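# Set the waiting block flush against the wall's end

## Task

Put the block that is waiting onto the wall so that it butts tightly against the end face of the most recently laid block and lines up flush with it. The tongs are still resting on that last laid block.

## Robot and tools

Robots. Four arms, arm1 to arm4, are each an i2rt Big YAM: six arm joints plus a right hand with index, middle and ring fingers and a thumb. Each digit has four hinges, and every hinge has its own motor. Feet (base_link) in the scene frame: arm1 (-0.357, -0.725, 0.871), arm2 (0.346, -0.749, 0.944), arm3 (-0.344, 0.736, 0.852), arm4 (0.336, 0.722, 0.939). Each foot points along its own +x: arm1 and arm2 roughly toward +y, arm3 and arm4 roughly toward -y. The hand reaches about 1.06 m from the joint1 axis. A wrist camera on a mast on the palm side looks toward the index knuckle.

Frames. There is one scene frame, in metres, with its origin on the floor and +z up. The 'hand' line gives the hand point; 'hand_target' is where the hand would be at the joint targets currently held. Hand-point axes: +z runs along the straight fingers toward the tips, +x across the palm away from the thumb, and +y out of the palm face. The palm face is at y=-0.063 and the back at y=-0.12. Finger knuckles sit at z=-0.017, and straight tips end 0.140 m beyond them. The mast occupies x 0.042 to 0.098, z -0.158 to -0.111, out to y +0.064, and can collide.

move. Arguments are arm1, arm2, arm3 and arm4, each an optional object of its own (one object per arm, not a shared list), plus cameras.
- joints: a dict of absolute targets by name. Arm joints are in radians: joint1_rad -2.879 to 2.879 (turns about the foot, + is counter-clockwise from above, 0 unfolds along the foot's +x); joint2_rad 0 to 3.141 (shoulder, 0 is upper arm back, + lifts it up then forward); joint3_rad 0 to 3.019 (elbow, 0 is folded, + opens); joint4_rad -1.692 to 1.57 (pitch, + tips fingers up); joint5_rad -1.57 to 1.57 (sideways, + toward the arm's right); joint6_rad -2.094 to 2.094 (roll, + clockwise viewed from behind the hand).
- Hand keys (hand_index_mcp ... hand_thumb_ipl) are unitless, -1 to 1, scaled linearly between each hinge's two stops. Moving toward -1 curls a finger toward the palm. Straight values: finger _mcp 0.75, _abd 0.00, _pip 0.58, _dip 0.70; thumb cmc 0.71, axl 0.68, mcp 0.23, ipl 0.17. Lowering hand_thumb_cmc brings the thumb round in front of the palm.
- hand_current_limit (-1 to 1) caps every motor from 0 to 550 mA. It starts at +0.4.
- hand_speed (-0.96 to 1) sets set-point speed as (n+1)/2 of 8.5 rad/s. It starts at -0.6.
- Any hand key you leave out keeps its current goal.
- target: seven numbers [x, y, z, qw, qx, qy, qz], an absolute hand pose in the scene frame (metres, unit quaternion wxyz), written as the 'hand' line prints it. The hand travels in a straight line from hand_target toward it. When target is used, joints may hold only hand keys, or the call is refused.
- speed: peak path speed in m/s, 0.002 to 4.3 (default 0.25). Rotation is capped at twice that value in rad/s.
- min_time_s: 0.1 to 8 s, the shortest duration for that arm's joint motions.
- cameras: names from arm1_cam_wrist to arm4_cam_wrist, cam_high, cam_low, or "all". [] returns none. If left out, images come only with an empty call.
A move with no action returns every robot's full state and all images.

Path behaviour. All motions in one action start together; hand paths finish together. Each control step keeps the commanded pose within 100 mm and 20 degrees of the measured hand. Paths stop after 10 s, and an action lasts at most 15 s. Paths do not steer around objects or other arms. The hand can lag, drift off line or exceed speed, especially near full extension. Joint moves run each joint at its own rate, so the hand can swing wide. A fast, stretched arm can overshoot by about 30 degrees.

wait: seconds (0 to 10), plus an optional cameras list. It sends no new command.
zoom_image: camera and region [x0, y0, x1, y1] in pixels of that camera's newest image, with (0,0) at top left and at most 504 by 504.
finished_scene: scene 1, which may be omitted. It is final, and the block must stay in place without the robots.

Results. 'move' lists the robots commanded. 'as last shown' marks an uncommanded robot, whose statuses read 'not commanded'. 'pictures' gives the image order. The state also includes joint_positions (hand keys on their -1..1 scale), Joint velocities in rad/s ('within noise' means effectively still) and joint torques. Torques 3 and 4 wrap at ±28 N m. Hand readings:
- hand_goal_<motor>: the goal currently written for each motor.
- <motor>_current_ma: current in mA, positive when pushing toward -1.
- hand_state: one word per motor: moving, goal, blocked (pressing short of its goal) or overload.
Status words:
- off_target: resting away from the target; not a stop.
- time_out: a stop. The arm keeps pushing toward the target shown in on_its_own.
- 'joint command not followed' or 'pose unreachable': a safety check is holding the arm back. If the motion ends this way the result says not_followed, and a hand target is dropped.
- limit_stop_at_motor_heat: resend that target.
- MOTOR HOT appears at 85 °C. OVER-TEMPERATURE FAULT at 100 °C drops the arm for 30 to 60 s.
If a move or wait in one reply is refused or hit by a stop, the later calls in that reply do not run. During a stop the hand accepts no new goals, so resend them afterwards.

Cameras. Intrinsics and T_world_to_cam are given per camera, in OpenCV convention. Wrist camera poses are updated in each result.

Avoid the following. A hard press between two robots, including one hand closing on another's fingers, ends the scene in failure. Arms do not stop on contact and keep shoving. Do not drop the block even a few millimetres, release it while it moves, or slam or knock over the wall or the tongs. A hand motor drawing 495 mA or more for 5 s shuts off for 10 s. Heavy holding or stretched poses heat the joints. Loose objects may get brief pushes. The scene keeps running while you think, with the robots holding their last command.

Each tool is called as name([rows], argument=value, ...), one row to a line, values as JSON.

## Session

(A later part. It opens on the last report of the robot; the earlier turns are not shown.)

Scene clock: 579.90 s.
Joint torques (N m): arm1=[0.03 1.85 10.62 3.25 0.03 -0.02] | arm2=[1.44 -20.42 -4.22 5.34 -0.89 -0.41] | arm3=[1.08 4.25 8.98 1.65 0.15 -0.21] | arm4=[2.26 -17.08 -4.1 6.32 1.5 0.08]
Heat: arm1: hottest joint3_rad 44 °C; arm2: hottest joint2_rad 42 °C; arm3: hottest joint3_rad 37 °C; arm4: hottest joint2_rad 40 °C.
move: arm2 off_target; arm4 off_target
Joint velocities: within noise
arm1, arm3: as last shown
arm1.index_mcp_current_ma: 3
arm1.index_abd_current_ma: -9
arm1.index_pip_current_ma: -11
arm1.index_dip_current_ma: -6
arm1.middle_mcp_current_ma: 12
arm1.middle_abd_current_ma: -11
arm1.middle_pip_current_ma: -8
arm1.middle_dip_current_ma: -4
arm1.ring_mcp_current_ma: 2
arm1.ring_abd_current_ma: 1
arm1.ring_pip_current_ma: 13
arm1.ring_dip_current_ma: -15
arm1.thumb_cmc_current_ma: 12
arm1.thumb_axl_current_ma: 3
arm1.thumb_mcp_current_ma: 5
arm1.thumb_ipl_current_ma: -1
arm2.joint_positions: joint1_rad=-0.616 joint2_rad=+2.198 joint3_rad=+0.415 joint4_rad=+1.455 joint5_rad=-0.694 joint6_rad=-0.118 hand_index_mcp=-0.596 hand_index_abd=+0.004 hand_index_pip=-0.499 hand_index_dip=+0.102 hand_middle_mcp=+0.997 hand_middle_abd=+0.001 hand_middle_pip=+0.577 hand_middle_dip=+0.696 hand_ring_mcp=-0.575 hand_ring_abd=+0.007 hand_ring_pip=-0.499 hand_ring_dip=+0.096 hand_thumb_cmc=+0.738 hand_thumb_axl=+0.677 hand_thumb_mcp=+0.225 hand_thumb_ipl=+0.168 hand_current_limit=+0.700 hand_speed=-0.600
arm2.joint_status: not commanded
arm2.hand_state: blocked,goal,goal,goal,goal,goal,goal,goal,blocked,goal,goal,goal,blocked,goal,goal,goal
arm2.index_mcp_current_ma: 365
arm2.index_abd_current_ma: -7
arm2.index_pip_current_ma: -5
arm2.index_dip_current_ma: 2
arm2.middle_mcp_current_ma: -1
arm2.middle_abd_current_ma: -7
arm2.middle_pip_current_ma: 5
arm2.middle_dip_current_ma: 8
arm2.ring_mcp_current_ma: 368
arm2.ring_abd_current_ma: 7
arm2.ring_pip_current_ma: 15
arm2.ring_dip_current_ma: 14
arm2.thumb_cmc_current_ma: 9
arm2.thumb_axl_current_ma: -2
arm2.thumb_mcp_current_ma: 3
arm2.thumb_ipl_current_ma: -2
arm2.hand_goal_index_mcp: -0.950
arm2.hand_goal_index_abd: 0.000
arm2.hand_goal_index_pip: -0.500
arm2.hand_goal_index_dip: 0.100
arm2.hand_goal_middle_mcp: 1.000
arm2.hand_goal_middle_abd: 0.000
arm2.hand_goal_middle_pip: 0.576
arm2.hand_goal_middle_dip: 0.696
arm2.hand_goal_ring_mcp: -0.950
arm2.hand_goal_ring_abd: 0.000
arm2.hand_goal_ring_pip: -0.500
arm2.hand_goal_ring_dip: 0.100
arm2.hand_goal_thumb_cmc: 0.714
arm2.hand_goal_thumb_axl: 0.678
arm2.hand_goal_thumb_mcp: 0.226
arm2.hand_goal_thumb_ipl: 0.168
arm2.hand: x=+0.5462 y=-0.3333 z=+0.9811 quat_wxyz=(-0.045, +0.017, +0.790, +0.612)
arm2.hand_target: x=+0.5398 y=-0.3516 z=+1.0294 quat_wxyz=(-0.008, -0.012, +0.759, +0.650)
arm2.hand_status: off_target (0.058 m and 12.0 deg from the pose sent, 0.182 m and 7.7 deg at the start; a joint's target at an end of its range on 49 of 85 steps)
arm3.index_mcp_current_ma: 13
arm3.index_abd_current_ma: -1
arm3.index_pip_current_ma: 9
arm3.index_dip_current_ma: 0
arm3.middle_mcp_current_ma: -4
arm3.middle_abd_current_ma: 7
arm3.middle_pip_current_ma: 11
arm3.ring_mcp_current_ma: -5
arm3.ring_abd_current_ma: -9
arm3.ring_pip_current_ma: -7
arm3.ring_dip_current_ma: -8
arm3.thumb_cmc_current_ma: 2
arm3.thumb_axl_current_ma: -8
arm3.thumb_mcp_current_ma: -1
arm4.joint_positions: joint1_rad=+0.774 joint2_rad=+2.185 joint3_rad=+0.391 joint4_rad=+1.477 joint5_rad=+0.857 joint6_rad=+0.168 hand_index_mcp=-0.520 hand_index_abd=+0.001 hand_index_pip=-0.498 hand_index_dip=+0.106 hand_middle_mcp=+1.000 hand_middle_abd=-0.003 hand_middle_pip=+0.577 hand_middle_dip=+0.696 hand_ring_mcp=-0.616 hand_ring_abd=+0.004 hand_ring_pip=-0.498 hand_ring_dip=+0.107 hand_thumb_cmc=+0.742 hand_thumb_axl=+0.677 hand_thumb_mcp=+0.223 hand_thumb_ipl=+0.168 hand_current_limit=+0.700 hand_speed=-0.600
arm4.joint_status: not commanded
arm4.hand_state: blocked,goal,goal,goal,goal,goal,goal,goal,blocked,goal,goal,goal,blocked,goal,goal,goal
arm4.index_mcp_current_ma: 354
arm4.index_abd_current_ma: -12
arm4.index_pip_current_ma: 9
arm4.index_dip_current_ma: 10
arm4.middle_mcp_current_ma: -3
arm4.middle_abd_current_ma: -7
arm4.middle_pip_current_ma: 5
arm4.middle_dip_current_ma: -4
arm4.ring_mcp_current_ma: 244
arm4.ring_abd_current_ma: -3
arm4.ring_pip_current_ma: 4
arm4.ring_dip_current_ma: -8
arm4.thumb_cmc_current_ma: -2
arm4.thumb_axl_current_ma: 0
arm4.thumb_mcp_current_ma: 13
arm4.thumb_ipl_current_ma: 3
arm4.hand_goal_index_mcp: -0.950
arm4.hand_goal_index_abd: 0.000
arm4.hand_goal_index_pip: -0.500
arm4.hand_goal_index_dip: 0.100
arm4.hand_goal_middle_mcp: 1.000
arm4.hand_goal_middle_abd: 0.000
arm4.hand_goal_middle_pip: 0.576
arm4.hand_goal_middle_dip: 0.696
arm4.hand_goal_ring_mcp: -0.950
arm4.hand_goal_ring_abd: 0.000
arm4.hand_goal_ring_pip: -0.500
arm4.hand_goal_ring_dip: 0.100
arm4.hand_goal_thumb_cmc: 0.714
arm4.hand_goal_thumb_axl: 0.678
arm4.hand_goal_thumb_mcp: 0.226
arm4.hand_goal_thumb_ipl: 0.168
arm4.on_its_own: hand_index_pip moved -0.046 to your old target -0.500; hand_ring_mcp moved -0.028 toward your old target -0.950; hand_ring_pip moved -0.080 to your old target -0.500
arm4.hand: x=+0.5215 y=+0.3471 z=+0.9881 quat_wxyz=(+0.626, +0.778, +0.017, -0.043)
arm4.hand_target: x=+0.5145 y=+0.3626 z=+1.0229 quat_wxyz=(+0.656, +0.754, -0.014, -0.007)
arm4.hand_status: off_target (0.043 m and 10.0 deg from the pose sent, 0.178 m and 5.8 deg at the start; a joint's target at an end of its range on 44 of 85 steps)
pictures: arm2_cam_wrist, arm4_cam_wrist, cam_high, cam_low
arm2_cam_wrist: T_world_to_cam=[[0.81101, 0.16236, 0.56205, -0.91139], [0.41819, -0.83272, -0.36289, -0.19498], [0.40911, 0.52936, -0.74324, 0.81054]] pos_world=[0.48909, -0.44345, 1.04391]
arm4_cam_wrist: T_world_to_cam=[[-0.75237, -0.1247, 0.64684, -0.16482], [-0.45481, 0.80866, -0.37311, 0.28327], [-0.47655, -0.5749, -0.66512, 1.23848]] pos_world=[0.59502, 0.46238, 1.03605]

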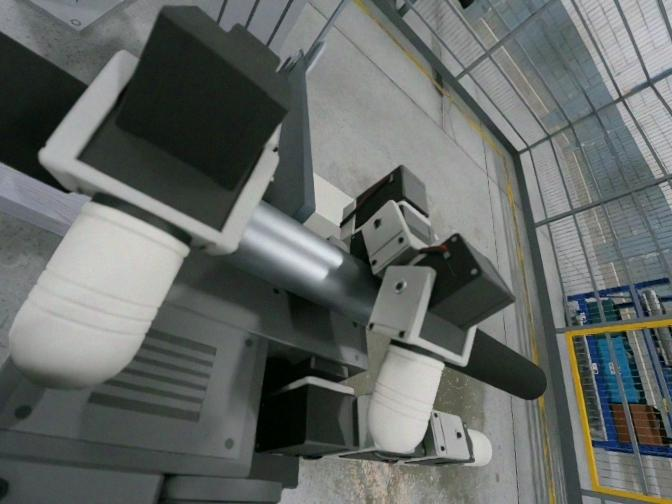

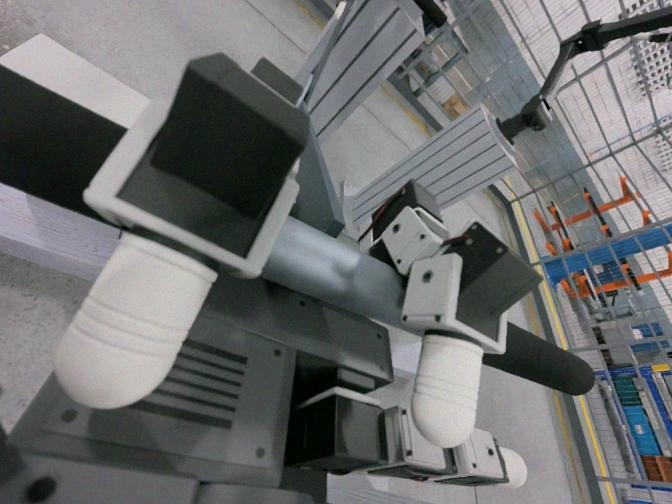

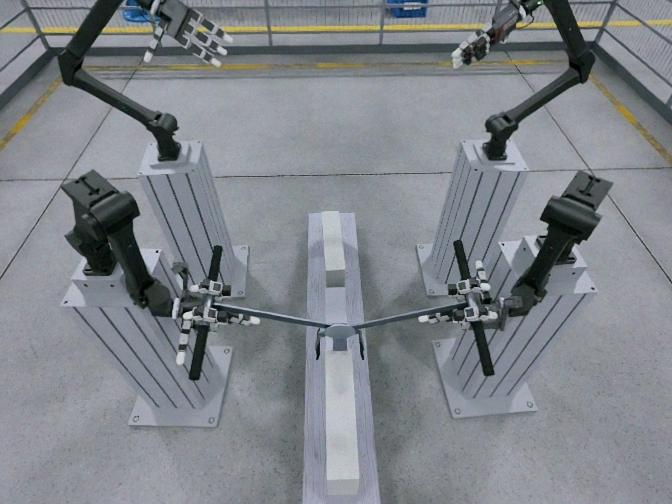

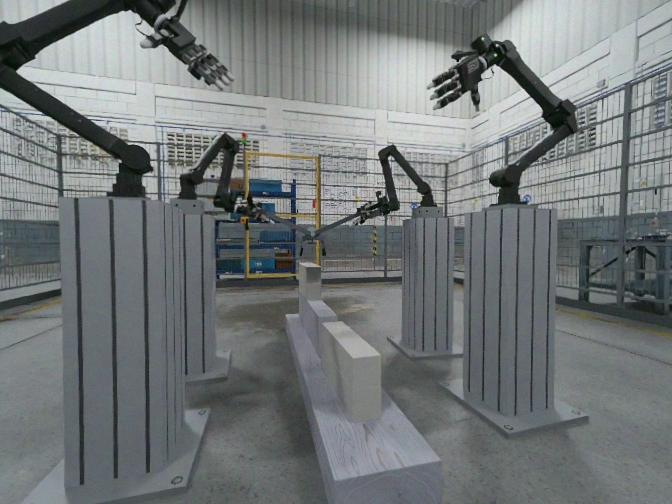

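move(arm2={"target": [0.4700, -0.355, 1.085, 0, 0, 0.7826, 0.6226], "speed": 0.09}, arm4={"target": [0.445, 0.365, 1.077, 0.6226, 0.7826, 0, 0], "speed": 0.09})

move(arm2={"target": [0.3300, -0.355, 1.095, 0, 0, 0.7826, 0.6226], "speed": 0.09}, arm4={"target": [0.305, 0.365, 1.087, 0.6226, 0.7826, 0, 0], "speed": 0.09}, cameras=["cam_low", "cam_high", "arm2_cam_wrist", "arm4_cam_wrist"])

zoom_image(camera="cam_low", region=[180, 150, 420, 310])

Scene clock: 592.40 s.
Joint torques (N m): arm1=[0.03 1.9 10.63 3.19 0.01 0] | arm2=[1.38 -17.14 -2.15 3.45 -0.23 -0.13] | arm3=[0.97 4.13 8.99 1.62 0.16 -0.21] | arm4=[2.02 -12.69 -1.54 4.03 0.87 -0.06]
Heat: arm1: hottest joint3_rad 44 °C; arm2: hottest joint2_rad 42 °C; arm3: hottest joint3_rad 37 °C; arm4: hottest joint2_rad 40 °C.
move: arm2 off_target; arm4 off_target
Joint velocities: within noise
arm1, arm3: as last shown
arm1.index_mcp_current_ma: 4
arm1.index_abd_current_ma: -6
arm1.index_pip_current_ma: -4
arm1.index_dip_current_ma: -11
arm1.middle_mcp_current_ma: -1
arm1.middle_abd_current_ma: -7
arm1.middle_dip_current_ma: 3
arm1.ring_mcp_current_ma: -7
arm1.ring_abd_current_ma: 3
arm1.ring_pip_current_ma: 10
arm1.ring_dip_current_ma: -6
arm1.thumb_cmc_current_ma: 6
arm1.thumb_axl_current_ma: -5
arm1.thumb_mcp_current_ma: -3
arm1.thumb_ipl_current_ma: 10
arm2.joint_positions: joint1_rad=-0.383 joint2_rad=+1.799 joint3_rad=+0.242 joint4_rad=+1.237 joint5_rad=-0.434 joint6_rad=-0.114 hand_index_mcp=-0.597 hand_index_abd=+0.004 hand_index_pip=-0.499 hand_index_dip=+0.102 hand_middle_mcp=+0.998 hand_middle_abd=-0.004 hand_middle_pip=+0.577 hand_middle_dip=+0.696 hand_ring_mcp=-0.585 hand_ring_abd=+0.011 hand_ring_pip=-0.499 hand_ring_dip=+0.096 hand_thumb_cmc=+0.738 hand_thumb_axl=+0.677 hand_thumb_mcp=+0.225 hand_thumb_ipl=+0.168 hand_current_limit=+0.700 hand_speed=-0.600
arm2.joint_status: not commanded
arm2.hand_state: blocked,goal,goal,goal,goal,goal,goal,goal,blocked,goal,goal,goal,blocked,goal,goal,goal
arm2.index_mcp_current_ma: 337
arm2.index_abd_current_ma: 10
arm2.index_pip_current_ma: 2
arm2.index_dip_current_ma: -2
arm2.middle_mcp_current_ma: -1
arm2.middle_abd_current_ma: -7
arm2.middle_pip_current_ma: 20
arm2.middle_dip_current_ma: 6
arm2.ring_mcp_current_ma: 355
arm2.ring_abd_current_ma: 18
arm2.ring_pip_current_ma: 7
arm2.ring_dip_current_ma: 3
arm2.thumb_cmc_current_ma: 7
arm2.thumb_axl_current_ma: 3
arm2.thumb_mcp_current_ma: -4
arm2.thumb_ipl_current_ma: -10
arm2.hand_goal_index_mcp: -0.950
arm2.hand_goal_index_abd: 0.000
arm2.hand_goal_index_pip: -0.500
arm2.hand_goal_index_dip: 0.100
arm2.hand_goal_middle_mcp: 1.000
arm2.hand_goal_middle_abd: 0.000
arm2.hand_goal_middle_pip: 0.576
arm2.hand_goal_middle_dip: 0.696
arm2.hand_goal_ring_mcp: -0.950
arm2.hand_goal_ring_abd: 0.000
arm2.hand_goal_ring_pip: -0.500
arm2.hand_goal_ring_dip: 0.100
arm2.hand_goal_thumb_cmc: 0.714
arm2.hand_goal_thumb_axl: 0.678
arm2.hand_goal_thumb_mcp: 0.226
arm2.hand_goal_thumb_ipl: 0.168
arm2.hand: x=+0.4731 y=-0.3329 z=+1.0544 quat_wxyz=(-0.012, +0.003, +0.802, +0.598)
arm2.hand_target: x=+0.4698 y=-0.3529 z=+1.0821 quat_wxyz=(+0.000, +0.000, +0.783, +0.622)
arm2.hand_status: off_target (0.038 m and 3.9 deg from the pose sent, 0.131 m and 5.7 deg at the start; a joint's target at an end of its range on 2 of 52 steps)
arm3.index_mcp_current_ma: 9
arm3.index_abd_current_ma: 0
arm3.index_pip_current_ma: 12
arm3.index_dip_current_ma: 6
arm3.middle_mcp_current_ma: -8
arm3.middle_abd_current_ma: 0
arm3.middle_dip_current_ma: -13
arm3.ring_mcp_current_ma: -7
arm3.ring_abd_current_ma: -3
arm3.ring_pip_current_ma: -2
arm3.ring_dip_current_ma: -7
arm3.thumb_cmc_current_ma: 0
arm3.thumb_axl_current_ma: -7
arm3.thumb_ipl_current_ma: 10
arm4.joint_positions: joint1_rad=+0.572 joint2_rad=+1.754 joint3_rad=+0.183 joint4_rad=+1.246 joint5_rad=+0.623 joint6_rad=+0.176 hand_index_mcp=-0.523 hand_index_abd=+0.001 hand_index_pip=-0.498 hand_index_dip=+0.106 hand_middle_mcp=+1.000 hand_middle_abd=-0.003 hand_middle_pip=+0.577 hand_middle_dip=+0.696 hand_ring_mcp=-0.614 hand_ring_abd=+0.004 hand_ring_pip=-0.499 hand_ring_dip=+0.107 hand_thumb_cmc=+0.742 hand_thumb_axl=+0.677 hand_thumb_mcp=+0.223 hand_thumb_ipl=+0.168 hand_current_limit=+0.700 hand_speed=-0.600
arm4.joint_status: not commanded
arm4.hand_state: blocked,goal,goal,goal,goal,goal,goal,goal,blocked,goal,goal,goal,blocked,goal,goal,goal
arm4.index_mcp_current_ma: 342
arm4.index_abd_current_ma: -11
arm4.index_pip_current_ma: -5
arm4.index_dip_current_ma: 1
arm4.middle_mcp_current_ma: -9
arm4.middle_abd_current_ma: 7
arm4.middle_pip_current_ma: -2
arm4.middle_dip_current_ma: -2
arm4.ring_mcp_current_ma: 238
arm4.ring_abd_current_ma: 1
arm4.ring_pip_current_ma: 11
arm4.ring_dip_current_ma: -12
arm4.thumb_cmc_current_ma: -1
arm4.thumb_axl_current_ma: 22
arm4.thumb_mcp_current_ma: 10
arm4.thumb_ipl_current_ma: -10
arm4.hand_goal_index_mcp: -0.950
arm4.hand_goal_index_abd: 0.000
arm4.hand_goal_index_pip: -0.500
arm4.hand_goal_index_dip: 0.100
arm4.hand_goal_middle_mcp: 1.000
arm4.hand_goal_middle_abd: 0.000
arm4.hand_goal_middle_pip: 0.576
arm4.hand_goal_middle_dip: 0.696
arm4.hand_goal_ring_mcp: -0.950
arm4.hand_goal_ring_abd: 0.000
arm4.hand_goal_ring_pip: -0.500
arm4.hand_goal_ring_dip: 0.100
arm4.hand_goal_thumb_cmc: 0.714
arm4.hand_goal_thumb_axl: 0.678
arm4.hand_goal_thumb_mcp: 0.226
arm4.hand_goal_thumb_ipl: 0.168
arm4.hand: x=+0.4496 y=+0.3485 z=+1.0571 quat_wxyz=(+0.606, +0.796, +0.007, -0.014)
arm4.hand_target: x=+0.4446 y=+0.3636 z=+1.0752 quat_wxyz=(+0.622, +0.783, +0.000, +0.000)
arm4.hand_status: off_target (0.026 m and 3.1 deg from the pose sent, 0.119 m and 5.3 deg at the start)
pictures: none

Scene clock: 594.93 s.
Joint torques (N m): arm1=[-0.09 1.85 10.66 3.15 0.04 0] | arm2=[3.43 -16.44 -1.46 3.69 0.43 -0.03] | arm3=[0.91 4.19 8.96 1.63 0.16 -0.21] | arm4=[-0.85 -12.57 -3.3 6.97 0.29 -0.18]
Heat: arm1: hottest joint3_rad 44 °C; arm2: hottest joint2_rad 41 °C; arm3: hottest joint3_rad 37 °C; arm4: hottest joint2_rad 39 °C.
move: arm2 off_target; arm4 off_target
Joint velocities: within noise
arm1.joint_positions: joint1_rad=-0.140 joint2_rad=+0.642 joint3_rad=+1.354 joint4_rad=-1.269 joint5_rad=+0.066 joint6_rad=+1.174 hand_index_mcp=+0.755 hand_index_abd=+0.000 hand_index_pip=+0.577 hand_index_dip=+0.696 hand_middle_mcp=+0.755 hand_middle_abd=+0.000 hand_middle_pip=+0.577 hand_middle_dip=+0.696 hand_ring_mcp=+0.755 hand_ring_abd=+0.000 hand_ring_pip=+0.577 hand_ring_dip=+0.696 hand_thumb_cmc=+0.715 hand_thumb_axl=+0.677 hand_thumb_mcp=+0.226 hand_thumb_ipl=+0.168 hand_current_limit=+0.400 hand_speed=-0.600
arm1.joint_status: not commanded
arm1.hand_state: goal,goal,goal,goal,goal,goal,goal,goal,goal,goal,goal,goal,goal,goal,goal,goal
arm1.index_mcp_current_ma: 3
arm1.index_abd_current_ma: -2
arm1.index_pip_current_ma: -12
arm1.index_dip_current_ma: -7
arm1.middle_mcp_current_ma: 3
arm1.middle_abd_current_ma: -7
arm1.middle_pip_current_ma: -6
arm1.middle_dip_current_ma: -4
arm1.ring_mcp_current_ma: -6
arm1.ring_abd_current_ma: 2
arm1.ring_pip_current_ma: 4
arm1.ring_dip_current_ma: -11
arm1.thumb_cmc_current_ma: 10
arm1.thumb_axl_current_ma: -2
arm1.thumb_mcp_current_ma: -5
arm1.thumb_ipl_current_ma: 4
arm1.hand_goal_index_mcp: 0.754
arm1.hand_goal_index_abd: 0.000
arm1.hand_goal_index_pip: 0.576
arm1.hand_goal_index_dip: 0.696
arm1.hand_goal_middle_mcp: 0.754
arm1.hand_goal_middle_abd: 0.000
arm1.hand_goal_middle_pip: 0.576
arm1.hand_goal_middle_dip: 0.696
arm1.hand_goal_ring_mcp: 0.754
arm1.hand_goal_ring_abd: 0.000
arm1.hand_goal_ring_pip: 0.576
arm1.hand_goal_ring_dip: 0.696
arm1.hand_goal_thumb_cmc: 0.714
arm1.hand_goal_thumb_axl: 0.678
arm1.hand_goal_thumb_mcp: 0.226
arm1.hand_goal_thumb_ipl: 0.168
arm1.hand: x=-0.2360 y=-0.4807 z=+1.4166 quat_wxyz=(-0.234, +0.523, +0.696, +0.431)
arm1.hand_target: x=-0.2361 y=-0.4829 z=+1.4269 quat_wxyz=(-0.240, +0.520, +0.691, +0.440)
arm1.hand_status: not commanded
arm2.joint_positions: joint1_rad=+0.223 joint2_rad=+1.740 joint3_rad=+0.174 joint4_rad=+1.240 joint5_rad=+0.169 joint6_rad=+0.030 hand_index_mcp=-0.596 hand_index_abd=+0.010 hand_index_pip=-0.499 hand_index_dip=+0.102 hand_middle_mcp=+0.973 hand_middle_abd=-0.004 hand_middle_pip=+0.577 hand_middle_dip=+0.696 hand_ring_mcp=-0.604 hand_ring_abd=+0.011 hand_ring_pip=-0.499 hand_ring_dip=+0.096 hand_thumb_cmc=+0.738 hand_thumb_axl=+0.677 hand_thumb_mcp=+0.225 hand_thumb_ipl=+0.168 hand_current_limit=+0.700 hand_speed=-0.600
arm2.joint_status: not commanded
arm2.hand_state: blocked,goal,goal,goal,blocked,goal,goal,goal,blocked,goal,goal,goal,blocked,goal,goal,goal
arm2.index_mcp_current_ma: 351
arm2.index_abd_current_ma: 5
arm2.index_pip_current_ma: -4
arm2.index_dip_current_ma: -1
arm2.middle_mcp_current_ma: -11
arm2.middle_abd_current_ma: -16
arm2.middle_pip_current_ma: 12
arm2.middle_dip_current_ma: -1
arm2.ring_mcp_current_ma: 337
arm2.ring_abd_current_ma: 5
arm2.ring_pip_current_ma: 11
arm2.ring_dip_current_ma: 12
arm2.thumb_cmc_current_ma: 2
arm2.thumb_axl_current_ma: -4
arm2.thumb_mcp_current_ma: -5
arm2.thumb_ipl_current_ma: -4
arm2.hand_goal_index_mcp: -0.950
arm2.hand_goal_index_abd: 0.000
arm2.hand_goal_index_pip: -0.500
arm2.hand_goal_index_dip: 0.100
arm2.hand_goal_middle_mcp: 1.000
arm2.hand_goal_middle_abd: 0.000
arm2.hand_goal_middle_pip: 0.576
arm2.hand_goal_middle_dip: 0.696
arm2.hand_goal_ring_mcp: -0.950
arm2.hand_goal_ring_abd: 0.000
arm2.hand_goal_ring_pip: -0.500
arm2.hand_goal_ring_dip: 0.100
arm2.hand_goal_thumb_cmc: 0.714
arm2.hand_goal_thumb_axl: 0.678
arm2.hand_goal_thumb_mcp: 0.226
arm2.hand_goal_thumb_ipl: 0.168
arm2.hand: x=+0.3306 y=-0.3364 z=+1.0573 quat_wxyz=(+0.011, -0.007, +0.811, +0.585)
arm2.hand_target: x=+0.3307 y=-0.3534 z=+1.0914 quat_wxyz=(+0.000, +0.000, +0.783, +0.623)
arm2.hand_status: off_target (0.042 m and 5.6 deg from the pose sent, 0.150 m and 3.9 deg at the start)
arm3.joint_positions: joint1_rad=+0.296 joint2_rad=+0.560 joint3_rad=+1.336 joint4_rad=-1.386 joint5_rad=+0.016 joint6_rad=+1.066 hand_index_mcp=+0.755 hand_index_abd=+0.000 hand_index_pip=+0.577 hand_index_dip=+0.696 hand_middle_mcp=+0.755 hand_middle_abd=+0.000 hand_middle_pip=+0.577 hand_middle_dip=+0.696 hand_ring_mcp=+0.755 hand_ring_abd=+0.000 hand_ring_pip=+0.577 hand_ring_dip=+0.696 hand_thumb_cmc=+0.715 hand_thumb_axl=+0.677 hand_thumb_mcp=+0.226 hand_thumb_ipl=+0.168 hand_current_limit=+0.400 hand_speed=-0.600
arm3.joint_status: not commanded
arm3.hand_state: goal,goal,goal,goal,goal,goal,goal,goal,goal,goal,goal,goal,goal,goal,goal,goal
arm3.index_mcp_current_ma: 10
arm3.index_abd_current_ma: -3
arm3.index_pip_current_ma: 5
arm3.index_dip_current_ma: 2
arm3.middle_mcp_current_ma: -11
arm3.middle_abd_current_ma: 9
arm3.middle_pip_current_ma: 5
arm3.middle_dip_current_ma: -8
arm3.ring_mcp_current_ma: -5
arm3.ring_abd_current_ma: -6
arm3.ring_pip_current_ma: -5
arm3.ring_dip_current_ma: -10
arm3.thumb_cmc_current_ma: 0
arm3.thumb_axl_current_ma: -7
arm3.thumb_mcp_current_ma: -1
arm3.thumb_ipl_current_ma: 6
arm3.hand_goal_index_mcp: 0.754
arm3.hand_goal_index_abd: 0.000
arm3.hand_goal_index_pip: 0.576
arm3.hand_goal_index_dip: 0.696
arm3.hand_goal_middle_mcp: 0.754
arm3.hand_goal_middle_abd: 0.000
arm3.hand_goal_middle_pip: 0.576
arm3.hand_goal_middle_dip: 0.696
arm3.hand_goal_ring_mcp: 0.754
arm3.hand_goal_ring_abd: 0.000
arm3.hand_goal_ring_pip: 0.576
arm3.hand_goal_ring_dip: 0.696
arm3.hand_goal_thumb_cmc: 0.714
arm3.hand_goal_thumb_axl: 0.678
arm3.hand_goal_thumb_mcp: 0.226
arm3.hand_goal_thumb_ipl: 0.168
arm3.hand: x=-0.3631 y=+0.4983 z=+1.3857 quat_wxyz=(+0.366, +0.820, -0.336, +0.285)
arm3.hand_target: x=-0.3636 y=+0.5002 z=+1.3981 quat_wxyz=(+0.376, +0.813, -0.334, +0.293)
arm3.hand_status: not commanded
arm4.joint_positions: joint1_rad=-0.101 joint2_rad=+1.744 joint3_rad=+0.081 joint4_rad=+1.342 joint5_rad=-0.055 joint6_rad=+0.014 hand_index_mcp=-0.562 hand_index_abd=+0.000 hand_index_pip=-0.498 hand_index_dip=+0.106 hand_middle_mcp=+0.999 hand_middle_abd=+0.003 hand_middle_pip=+0.577 hand_middle_dip=+0.696 hand_ring_mcp=-0.614 hand_ring_abd=+0.005 hand_ring_pip=-0.499 hand_ring_dip=+0.107 hand_thumb_cmc=+0.742 hand_thumb_axl=+0.677 hand_thumb_mcp=+0.223 hand_thumb_ipl=+0.168 hand_current_limit=+0.700 hand_speed=-0.600
arm4.joint_status: not commanded
arm4.hand_state: blocked,goal,goal,goal,goal,goal,goal,goal,blocked,goal,goal,goal,blocked,goal,goal,goal
arm4.index_mcp_current_ma: 304
arm4.index_abd_current_ma: -3
arm4.index_pip_current_ma: -3
arm4.index_dip_current_ma: -10
arm4.middle_mcp_current_ma: -6
arm4.middle_abd_current_ma: 7
arm4.middle_pip_current_ma: 7
arm4.middle_dip_current_ma: -8
arm4.ring_mcp_current_ma: 232
arm4.ring_abd_current_ma: -4
arm4.ring_pip_current_ma: 3
arm4.ring_dip_current_ma: -9
arm4.thumb_cmc_current_ma: 8
arm4.thumb_axl_current_ma: 5
arm4.thumb_mcp_current_ma: 9
arm4.thumb_ipl_current_ma: 13
arm4.hand_goal_index_mcp: -0.950
arm4.hand_goal_index_abd: 0.000
arm4.hand_goal_index_pip: -0.500
arm4.hand_goal_index_dip: 0.100
arm4.hand_goal_middle_mcp: 1.000
arm4.hand_goal_middle_abd: 0.000
arm4.hand_goal_middle_pip: 0.576
arm4.hand_goal_middle_dip: 0.696
arm4.hand_goal_ring_mcp: -0.950
arm4.hand_goal_ring_abd: 0.000
arm4.hand_goal_ring_pip: -0.500
arm4.hand_goal_ring_dip: 0.100
arm4.hand_goal_thumb_cmc: 0.714
arm4.hand_goal_thumb_axl: 0.678
arm4.hand_goal_thumb_mcp: 0.226
arm4.hand_goal_thumb_ipl: 0.168
arm4.on_its_own: hand_index_mcp moved -0.039 toward your old target -0.950
arm4.hand: x=+0.3090 y=+0.3408 z=+1.0498 quat_wxyz=(+0.582, +0.813, +0.000, +0.011)
arm4.hand_target: x=+0.3054 y=+0.3629 z=+1.0834 quat_wxyz=(+0.622, +0.783, +0.000, -0.001)
arm4.hand_status: off_target (0.045 m and 6.0 deg from the pose sent, 0.149 m and 3.1 deg at the start)
pictures: arm2_cam_wrist, arm4_cam_wrist, cam_high, cam_low
arm2_cam_wrist: T_world_to_cam=[[0.74365, 0.18284, 0.64308, -0.8354], [0.43256, -0.86501, -0.25427, -0.21007], [0.50978, 0.46726, -0.72235, 0.88079]] pos_world=[0.26311, -0.44052, 1.12006]
arm4_cam_wrist: T_world_to_cam=[[-0.80979, -0.21954, 0.54409, -0.20745], [-0.44564, 0.83335, -0.327, 0.15507], [-0.38163, -0.50727, -0.77268, 1.23519]] pos_world=[0.3725, 0.4518, 1.11799]

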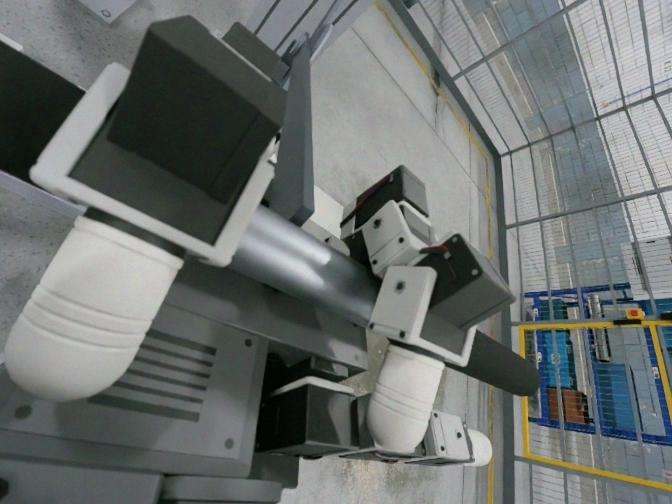

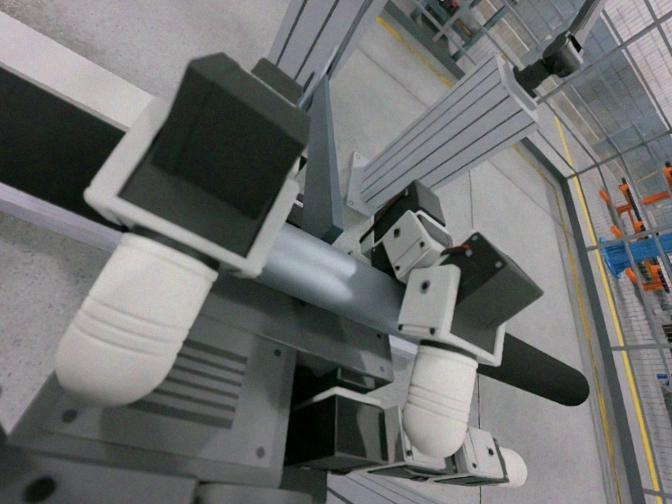

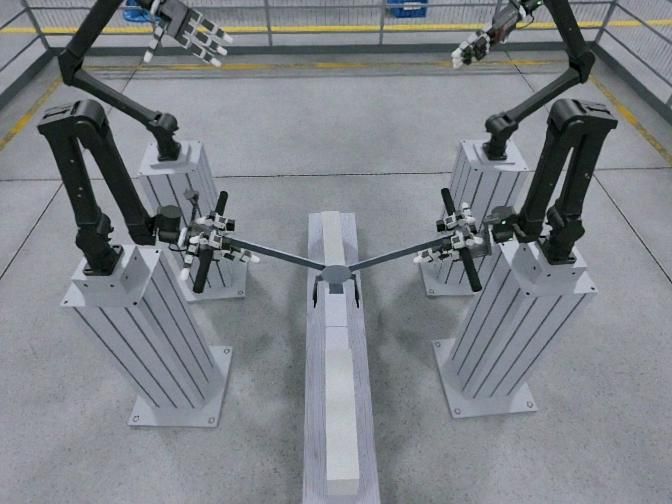

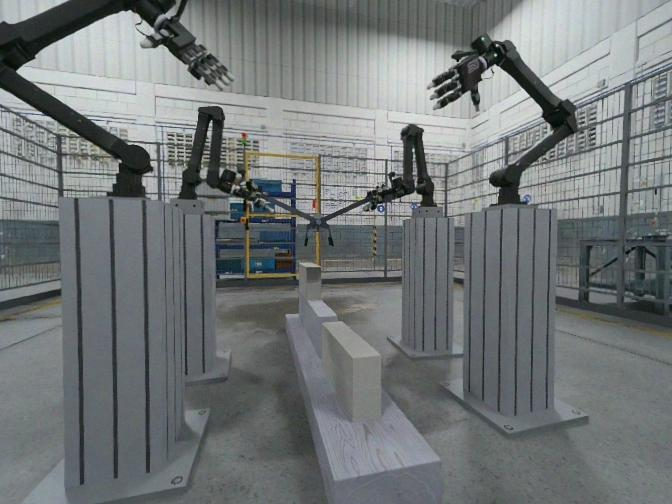

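Scaled by 2.100 from the camera's image (finer frame: 960x720).

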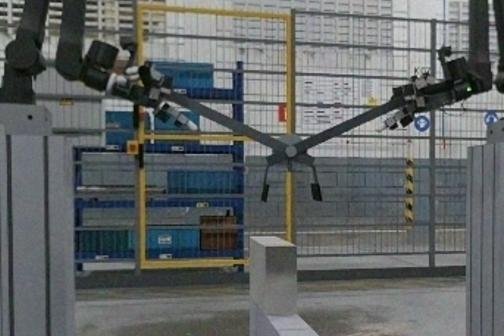

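move(arm2={"target": [0.1600, -0.355, 1.06, 0, 0, 0.7826, 0.6226], "speed": 0.1}, arm4={"target": [0.135, 0.365, 1.052, 0.6226, 0.7826, 0, 0], "speed": 0.1})

move(arm2={"target": [-0.0200, -0.355, 0.95, 0, 0, 0.7826, 0.6226], "speed": 0.1}, arm4={"target": [-0.045, 0.365, 0.942, 0.6226, 0.7826, 0, 0], "speed": 0.1}, cameras=["cam_low", "cam_high", "arm2_cam_wrist", "arm4_cam_wrist"])

zoom_image(camera="cam_low", region=[180, 170, 460, 370])

Scene clock: 604.77 s.
Joint torques (N m): arm1=[0.15 1.85 10.55 3.25 0.03 -0.01] | arm2=[6.18 -17.38 -0.2 2.86 1.79 -0.02] | arm3=[0.91 4.07 8.99 1.61 0.16 -0.2] | arm4=[-4.42 -13.45 -0.68 4.12 -0.97 -0.28]
Heat: arm1: hottest joint3_rad 44 °C; arm2: hottest joint2_rad 41 °C; arm3: hottest joint3_rad 37 °C; arm4: hottest joint2_rad 39 °C.
move: arm2 off_target; arm4 off_target
Joint velocities: within noise
arm1, arm3: as last shown
arm1.index_mcp_current_ma: 8
arm1.index_abd_current_ma: -14
arm1.index_pip_current_ma: -7
arm1.middle_mcp_current_ma: 8
arm1.middle_abd_current_ma: -15
arm1.middle_pip_current_ma: -5
arm1.middle_dip_current_ma: -8
arm1.ring_abd_current_ma: 4
arm1.ring_pip_current_ma: 0
arm1.ring_dip_current_ma: -8
arm1.thumb_cmc_current_ma: 8
arm1.thumb_mcp_current_ma: 2
arm1.thumb_ipl_current_ma: 2
arm2.joint_positions: joint1_rad=+0.794 joint2_rad=+1.912 joint3_rad=+0.391 joint4_rad=+1.138 joint5_rad=+0.726 joint6_rad=+0.213 hand_index_mcp=-0.589 hand_index_abd=+0.010 hand_index_pip=-0.499 hand_index_dip=+0.102 hand_middle_mcp=+0.973 hand_middle_abd=-0.004 hand_middle_pip=+0.577 hand_middle_dip=+0.696 hand_ring_mcp=-0.609 hand_ring_abd=+0.008 hand_ring_pip=-0.499 hand_ring_dip=+0.096 hand_thumb_cmc=+0.738 hand_thumb_axl=+0.677 hand_thumb_mcp=+0.225 hand_thumb_ipl=+0.168 hand_current_limit=+0.700 hand_speed=-0.600
arm2.joint_status: not commanded
arm2.hand_state: blocked,goal,goal,goal,blocked,goal,goal,goal,blocked,goal,goal,goal,blocked,goal,goal,goal
arm2.index_mcp_current_ma: 349
arm2.index_abd_current_ma: 15
arm2.index_pip_current_ma: -11
arm2.index_dip_current_ma: 7
arm2.middle_mcp_current_ma: -15
arm2.middle_abd_current_ma: -5
arm2.middle_pip_current_ma: -5
arm2.middle_dip_current_ma: 2
arm2.ring_mcp_current_ma: 324
arm2.ring_abd_current_ma: 19
arm2.ring_pip_current_ma: 4
arm2.ring_dip_current_ma: 4
arm2.thumb_cmc_current_ma: 14
arm2.thumb_axl_current_ma: 3
arm2.thumb_mcp_current_ma: 0
arm2.thumb_ipl_current_ma: -6
arm2.hand_goal_index_mcp: -0.950
arm2.hand_goal_index_abd: 0.000
arm2.hand_goal_index_pip: -0.500
arm2.hand_goal_index_dip: 0.100
arm2.hand_goal_middle_mcp: 1.000
arm2.hand_goal_middle_abd: 0.000
arm2.hand_goal_middle_pip: 0.576
arm2.hand_goal_middle_dip: 0.696
arm2.hand_goal_ring_mcp: -0.950
arm2.hand_goal_ring_abd: 0.000
arm2.hand_goal_ring_pip: -0.500
arm2.hand_goal_ring_dip: 0.100
arm2.hand_goal_thumb_cmc: 0.714
arm2.hand_goal_thumb_axl: 0.678
arm2.hand_goal_thumb_mcp: 0.226
arm2.hand_goal_thumb_ipl: 0.168
arm2.hand: x=+0.1665 y=-0.3373 z=+1.0336 quat_wxyz=(+0.022, -0.010, +0.800, +0.600)
arm2.hand_target: x=+0.1610 y=-0.3534 z=+1.0578 quat_wxyz=(-0.001, +0.000, +0.783, +0.622)
arm2.hand_status: off_target (0.032 m and 4.3 deg from the pose sent, 0.172 m and 5.6 deg at the start)
arm3.index_mcp_current_ma: 8
arm3.index_pip_current_ma: 16
arm3.index_dip_current_ma: 5
arm3.middle_mcp_current_ma: -4
arm3.middle_abd_current_ma: 4
arm3.middle_pip_current_ma: 7
arm3.middle_dip_current_ma: -10
arm3.ring_mcp_current_ma: -6
arm3.ring_abd_current_ma: -8
arm3.thumb_cmc_current_ma: 7
arm3.thumb_axl_current_ma: -2
arm3.thumb_mcp_current_ma: 2
arm3.thumb_ipl_current_ma: 8
arm4.joint_positions: joint1_rad=-0.814 joint2_rad=+1.916 joint3_rad=+0.268 joint4_rad=+1.288 joint5_rad=-0.767 joint6_rad=-0.193 hand_index_mcp=-0.564 hand_index_abd=-0.003 hand_index_pip=-0.498 hand_index_dip=+0.106 hand_middle_mcp=+0.964 hand_middle_abd=+0.003 hand_middle_pip=+0.577 hand_middle_dip=+0.696 hand_ring_mcp=-0.596 hand_ring_abd=+0.005 hand_ring_pip=-0.499 hand_ring_dip=+0.107 hand_thumb_cmc=+0.742 hand_thumb_axl=+0.677 hand_thumb_mcp=+0.223 hand_thumb_ipl=+0.168 hand_current_limit=+0.700 hand_speed=-0.600
arm4.joint_status: not commanded
arm4.hand_state: blocked,goal,goal,goal,blocked,goal,goal,goal,blocked,goal,goal,goal,blocked,goal,goal,goal
arm4.index_mcp_current_ma: 304
arm4.index_abd_current_ma: -1
arm4.index_pip_current_ma: -3
arm4.index_dip_current_ma: 1
arm4.middle_mcp_current_ma: -15
arm4.middle_abd_current_ma: 2
arm4.middle_pip_current_ma: 5
arm4.middle_dip_current_ma: -8
arm4.ring_mcp_current_ma: 251
arm4.ring_abd_current_ma: -9
arm4.ring_pip_current_ma: 12
arm4.ring_dip_current_ma: 2
arm4.thumb_cmc_current_ma: 12
arm4.thumb_axl_current_ma: 10
arm4.thumb_mcp_current_ma: 9
arm4.thumb_ipl_current_ma: 9
arm4.hand_goal_index_mcp: -0.950
arm4.hand_goal_index_abd: 0.000
arm4.hand_goal_index_pip: -0.500
arm4.hand_goal_index_dip: 0.100
arm4.hand_goal_middle_mcp: 1.000
arm4.hand_goal_middle_abd: 0.000
arm4.hand_goal_middle_pip: 0.576
arm4.hand_goal_middle_dip: 0.696
arm4.hand_goal_ring_mcp: -0.950
arm4.hand_goal_ring_abd: 0.000
arm4.hand_goal_ring_pip: -0.500
arm4.hand_goal_ring_dip: 0.100
arm4.hand_goal_thumb_cmc: 0.714
arm4.hand_goal_thumb_axl: 0.678
arm4.hand_goal_thumb_mcp: 0.226
arm4.hand_goal_thumb_ipl: 0.168
arm4.hand: x=+0.1460 y=+0.3458 z=+1.0325 quat_wxyz=(+0.607, +0.794, +0.000, +0.029)
arm4.hand_target: x=+0.1360 y=+0.3635 z=+1.0506 quat_wxyz=(+0.622, +0.783, +0.000, -0.001)
arm4.hand_status: off_target (0.029 m and 4.0 deg from the pose sent, 0.176 m and 6.0 deg at the start)
pictures: none

Scene clock: 607.87 s.
Joint torques (N m): arm1=[0.09 2.08 10.62 3.19 0.03 -0.01] | arm2=[7.18 -23.36 1.18 2.1 2.63 -0.06] | arm3=[0.91 4.07 8.99 1.63 0.16 -0.2] | arm4=[-7.06 -19.66 1.18 3.21 -1.98 -0.27]
Heat: arm1: hottest joint3_rad 44 °C; arm2: hottest joint2_rad 41 °C; arm3: hottest joint3_rad 37 °C; arm4: hottest joint2_rad 39 °C.
move: arm2 off_target; arm4 off_target
Joint velocities: within noise
arm1, arm3: as last shown
arm1.index_mcp_current_ma: -1
arm1.index_abd_current_ma: 3
arm1.index_pip_current_ma: 0
arm1.index_dip_current_ma: -10
arm1.middle_mcp_current_ma: 20
arm1.middle_abd_current_ma: -7
arm1.middle_pip_current_ma: -4
arm1.middle_dip_current_ma: 1
arm1.ring_mcp_current_ma: -3
arm1.ring_pip_current_ma: 7
arm1.thumb_cmc_current_ma: 12
arm1.thumb_axl_current_ma: -8
arm1.thumb_mcp_current_ma: -5
arm1.thumb_ipl_current_ma: 8
arm2.joint_positions: joint1_rad=+1.066 joint2_rad=+2.355 joint3_rad=+0.862 joint4_rad=+0.948 joint5_rad=+0.983 joint6_rad=+0.395 hand_index_mcp=-0.576 hand_index_abd=+0.010 hand_index_pip=-0.499 hand_index_dip=+0.102 hand_middle_mcp=+0.965 hand_middle_abd=-0.004 hand_middle_pip=+0.577 hand_middle_dip=+0.696 hand_ring_mcp=-0.617 hand_ring_abd=+0.018 hand_ring_pip=-0.490 hand_ring_dip=+0.096 hand_thumb_cmc=+0.739 hand_thumb_axl=+0.677 hand_thumb_mcp=+0.225 hand_thumb_ipl=+0.168 hand_current_limit=+0.700 hand_speed=-0.600
arm2.joint_status: not commanded
arm2.hand_state: blocked,goal,goal,goal,blocked,goal,goal,goal,blocked,goal,goal,goal,blocked,goal,goal,goal
arm2.index_mcp_current_ma: 367
arm2.index_abd_current_ma: -1
arm2.index_pip_current_ma: -15
arm2.index_dip_current_ma: -4
arm2.middle_mcp_current_ma: -35
arm2.middle_abd_current_ma: -15
arm2.middle_pip_current_ma: 1
arm2.middle_dip_current_ma: 2
arm2.ring_mcp_current_ma: 311
arm2.ring_abd_current_ma: 14
arm2.ring_pip_current_ma: 34
arm2.ring_dip_current_ma: 9
arm2.thumb_cmc_current_ma: 4
arm2.thumb_axl_current_ma: 1
arm2.thumb_mcp_current_ma: 3
arm2.thumb_ipl_current_ma: -8
arm2.hand_goal_index_mcp: -0.950
arm2.hand_goal_index_abd: 0.000
arm2.hand_goal_index_pip: -0.500
arm2.hand_goal_index_dip: 0.100
arm2.hand_goal_middle_mcp: 1.000
arm2.hand_goal_middle_abd: 0.000
arm2.hand_goal_middle_pip: 0.576
arm2.hand_goal_middle_dip: 0.696
arm2.hand_goal_ring_mcp: -0.950
arm2.hand_goal_ring_abd: 0.000
arm2.hand_goal_ring_pip: -0.500
arm2.hand_goal_ring_dip: 0.100
arm2.hand_goal_thumb_cmc: 0.714
arm2.hand_goal_thumb_axl: 0.678
arm2.hand_goal_thumb_mcp: 0.226
arm2.hand_goal_thumb_ipl: 0.168
arm2.hand: x=+0.0054 y=-0.3305 z=+0.9086 quat_wxyz=(+0.034, -0.013, +0.802, +0.596)
arm2.hand_target: x=-0.0185 y=-0.3533 z=+0.9466 quat_wxyz=(-0.001, +0.001, +0.784, +0.621)
arm2.hand_status: off_target (0.054 m and 5.6 deg from the pose sent, 0.205 m and 4.3 deg at the start)
arm3.index_mcp_current_ma: 9
arm3.index_pip_current_ma: 12
arm3.index_dip_current_ma: 3
arm3.middle_mcp_current_ma: -12
arm3.middle_abd_current_ma: 7
arm3.middle_pip_current_ma: 10
arm3.middle_dip_current_ma: -9
arm3.ring_mcp_current_ma: -3
arm3.ring_abd_current_ma: -1
arm3.ring_pip_current_ma: -4
arm3.ring_dip_current_ma: -11
arm3.thumb_cmc_current_ma: 2
arm3.thumb_axl_current_ma: -8
arm3.thumb_mcp_current_ma: 1
arm3.thumb_ipl_current_ma: 7
arm4.joint_positions: joint1_rad=-1.104 joint2_rad=+2.338 joint3_rad=+0.745 joint4_rad=+1.048 joint5_rad=-1.041 joint6_rad=-0.401 hand_index_mcp=-0.571 hand_index_abd=-0.004 hand_index_pip=-0.498 hand_index_dip=+0.106 hand_middle_mcp=+0.971 hand_middle_abd=+0.003 hand_middle_pip=+0.577 hand_middle_dip=+0.696 hand_ring_mcp=-0.597 hand_ring_abd=+0.005 hand_ring_pip=-0.499 hand_ring_dip=+0.107 hand_thumb_cmc=+0.742 hand_thumb_axl=+0.677 hand_thumb_mcp=+0.223 hand_thumb_ipl=+0.168 hand_current_limit=+0.700 hand_speed=-0.600
arm4.joint_status: not commanded
arm4.hand_state: blocked,goal,goal,goal,blocked,goal,goal,goal,blocked,goal,goal,goal,blocked,goal,goal,goal
arm4.index_mcp_current_ma: 285
arm4.index_abd_current_ma: -4
arm4.index_pip_current_ma: -6
arm4.index_dip_current_ma: 7
arm4.middle_mcp_current_ma: -11
arm4.middle_abd_current_ma: -3
arm4.middle_pip_current_ma: 13
arm4.middle_dip_current_ma: -3
arm4.ring_mcp_current_ma: 272
arm4.ring_abd_current_ma: -10
arm4.ring_pip_current_ma: 4
arm4.ring_dip_current_ma: -2
arm4.thumb_cmc_current_ma: 14
arm4.thumb_axl_current_ma: 2
arm4.thumb_mcp_current_ma: 13
arm4.thumb_ipl_current_ma: -11
arm4.hand_goal_index_mcp: -0.950
arm4.hand_goal_index_abd: 0.000
arm4.hand_goal_index_pip: -0.500
arm4.hand_goal_index_dip: 0.100
arm4.hand_goal_middle_mcp: 1.000
arm4.hand_goal_middle_abd: 0.000
arm4.hand_goal_middle_pip: 0.576
arm4.hand_goal_middle_dip: 0.696
arm4.hand_goal_ring_mcp: -0.950
arm4.hand_goal_ring_abd: 0.000
arm4.hand_goal_ring_pip: -0.500
arm4.hand_goal_ring_dip: 0.100
arm4.hand_goal_thumb_cmc: 0.714
arm4.hand_goal_thumb_axl: 0.678
arm4.hand_goal_thumb_mcp: 0.226
arm4.hand_goal_thumb_ipl: 0.168
arm4.hand: x=-0.0164 y=+0.3353 z=+0.9112 quat_wxyz=(+0.603, +0.797, -0.001, +0.039)
arm4.hand_target: x=-0.0432 y=+0.3634 z=+0.9396 quat_wxyz=(+0.621, +0.784, +0.001, -0.001)
arm4.hand_status: off_target (0.051 m and 5.3 deg from the pose sent, 0.212 m and 4.0 deg at the start)
pictures: arm2_cam_wrist, arm4_cam_wrist, cam_high, cam_low
arm2_cam_wrist: T_world_to_cam=[[0.71771, 0.1509, 0.6798, -0.54284], [0.4283, -0.8654, -0.26009, -0.09703], [0.54905, 0.47783, -0.68573, 0.90633]] pos_world=[-0.06646, -0.43512, 0.96528]
arm4_cam_wrist: T_world_to_cam=[[-0.82851, -0.2168, 0.51631, -0.37267], [-0.45377, 0.80019, -0.39215, 0.03977], [-0.32813, -0.55919, -0.76134, 1.00908]] pos_world=[0.0404, 0.45164, 0.97627]

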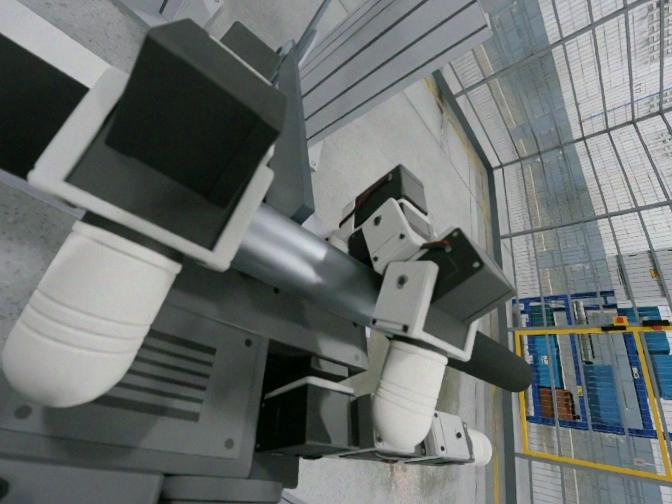

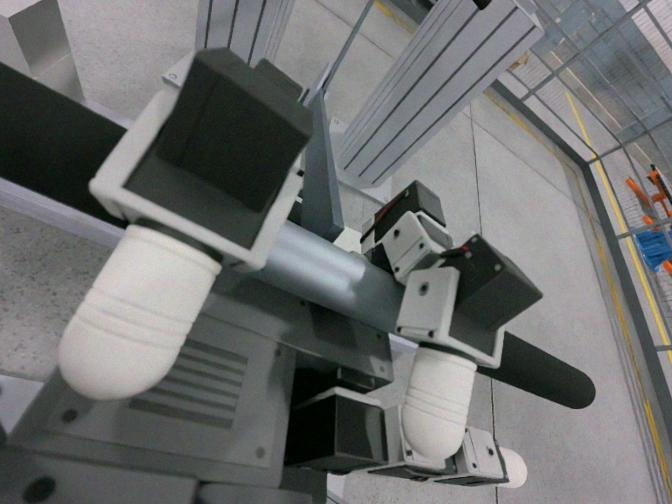

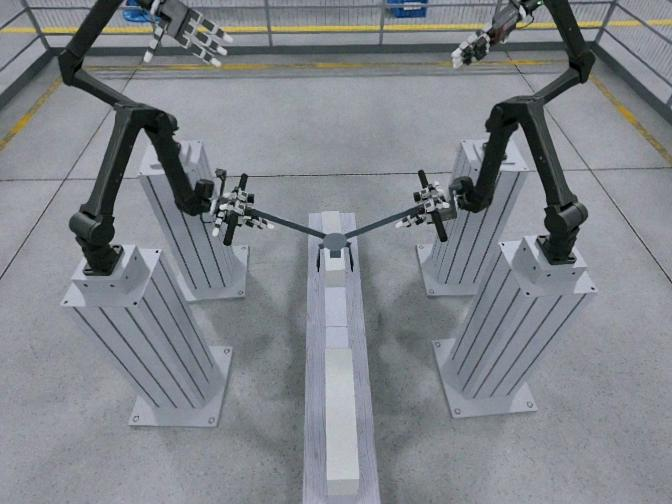

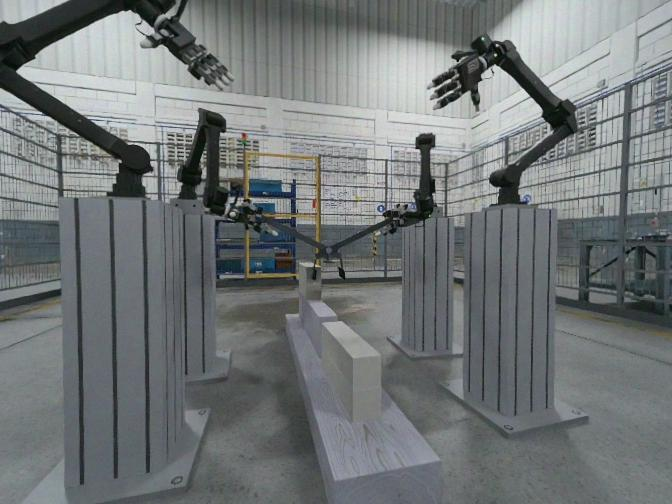

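Scaled by 1.800 from the camera's image (finer frame: 960x720).

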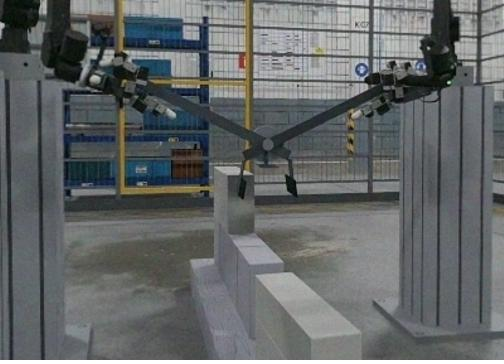

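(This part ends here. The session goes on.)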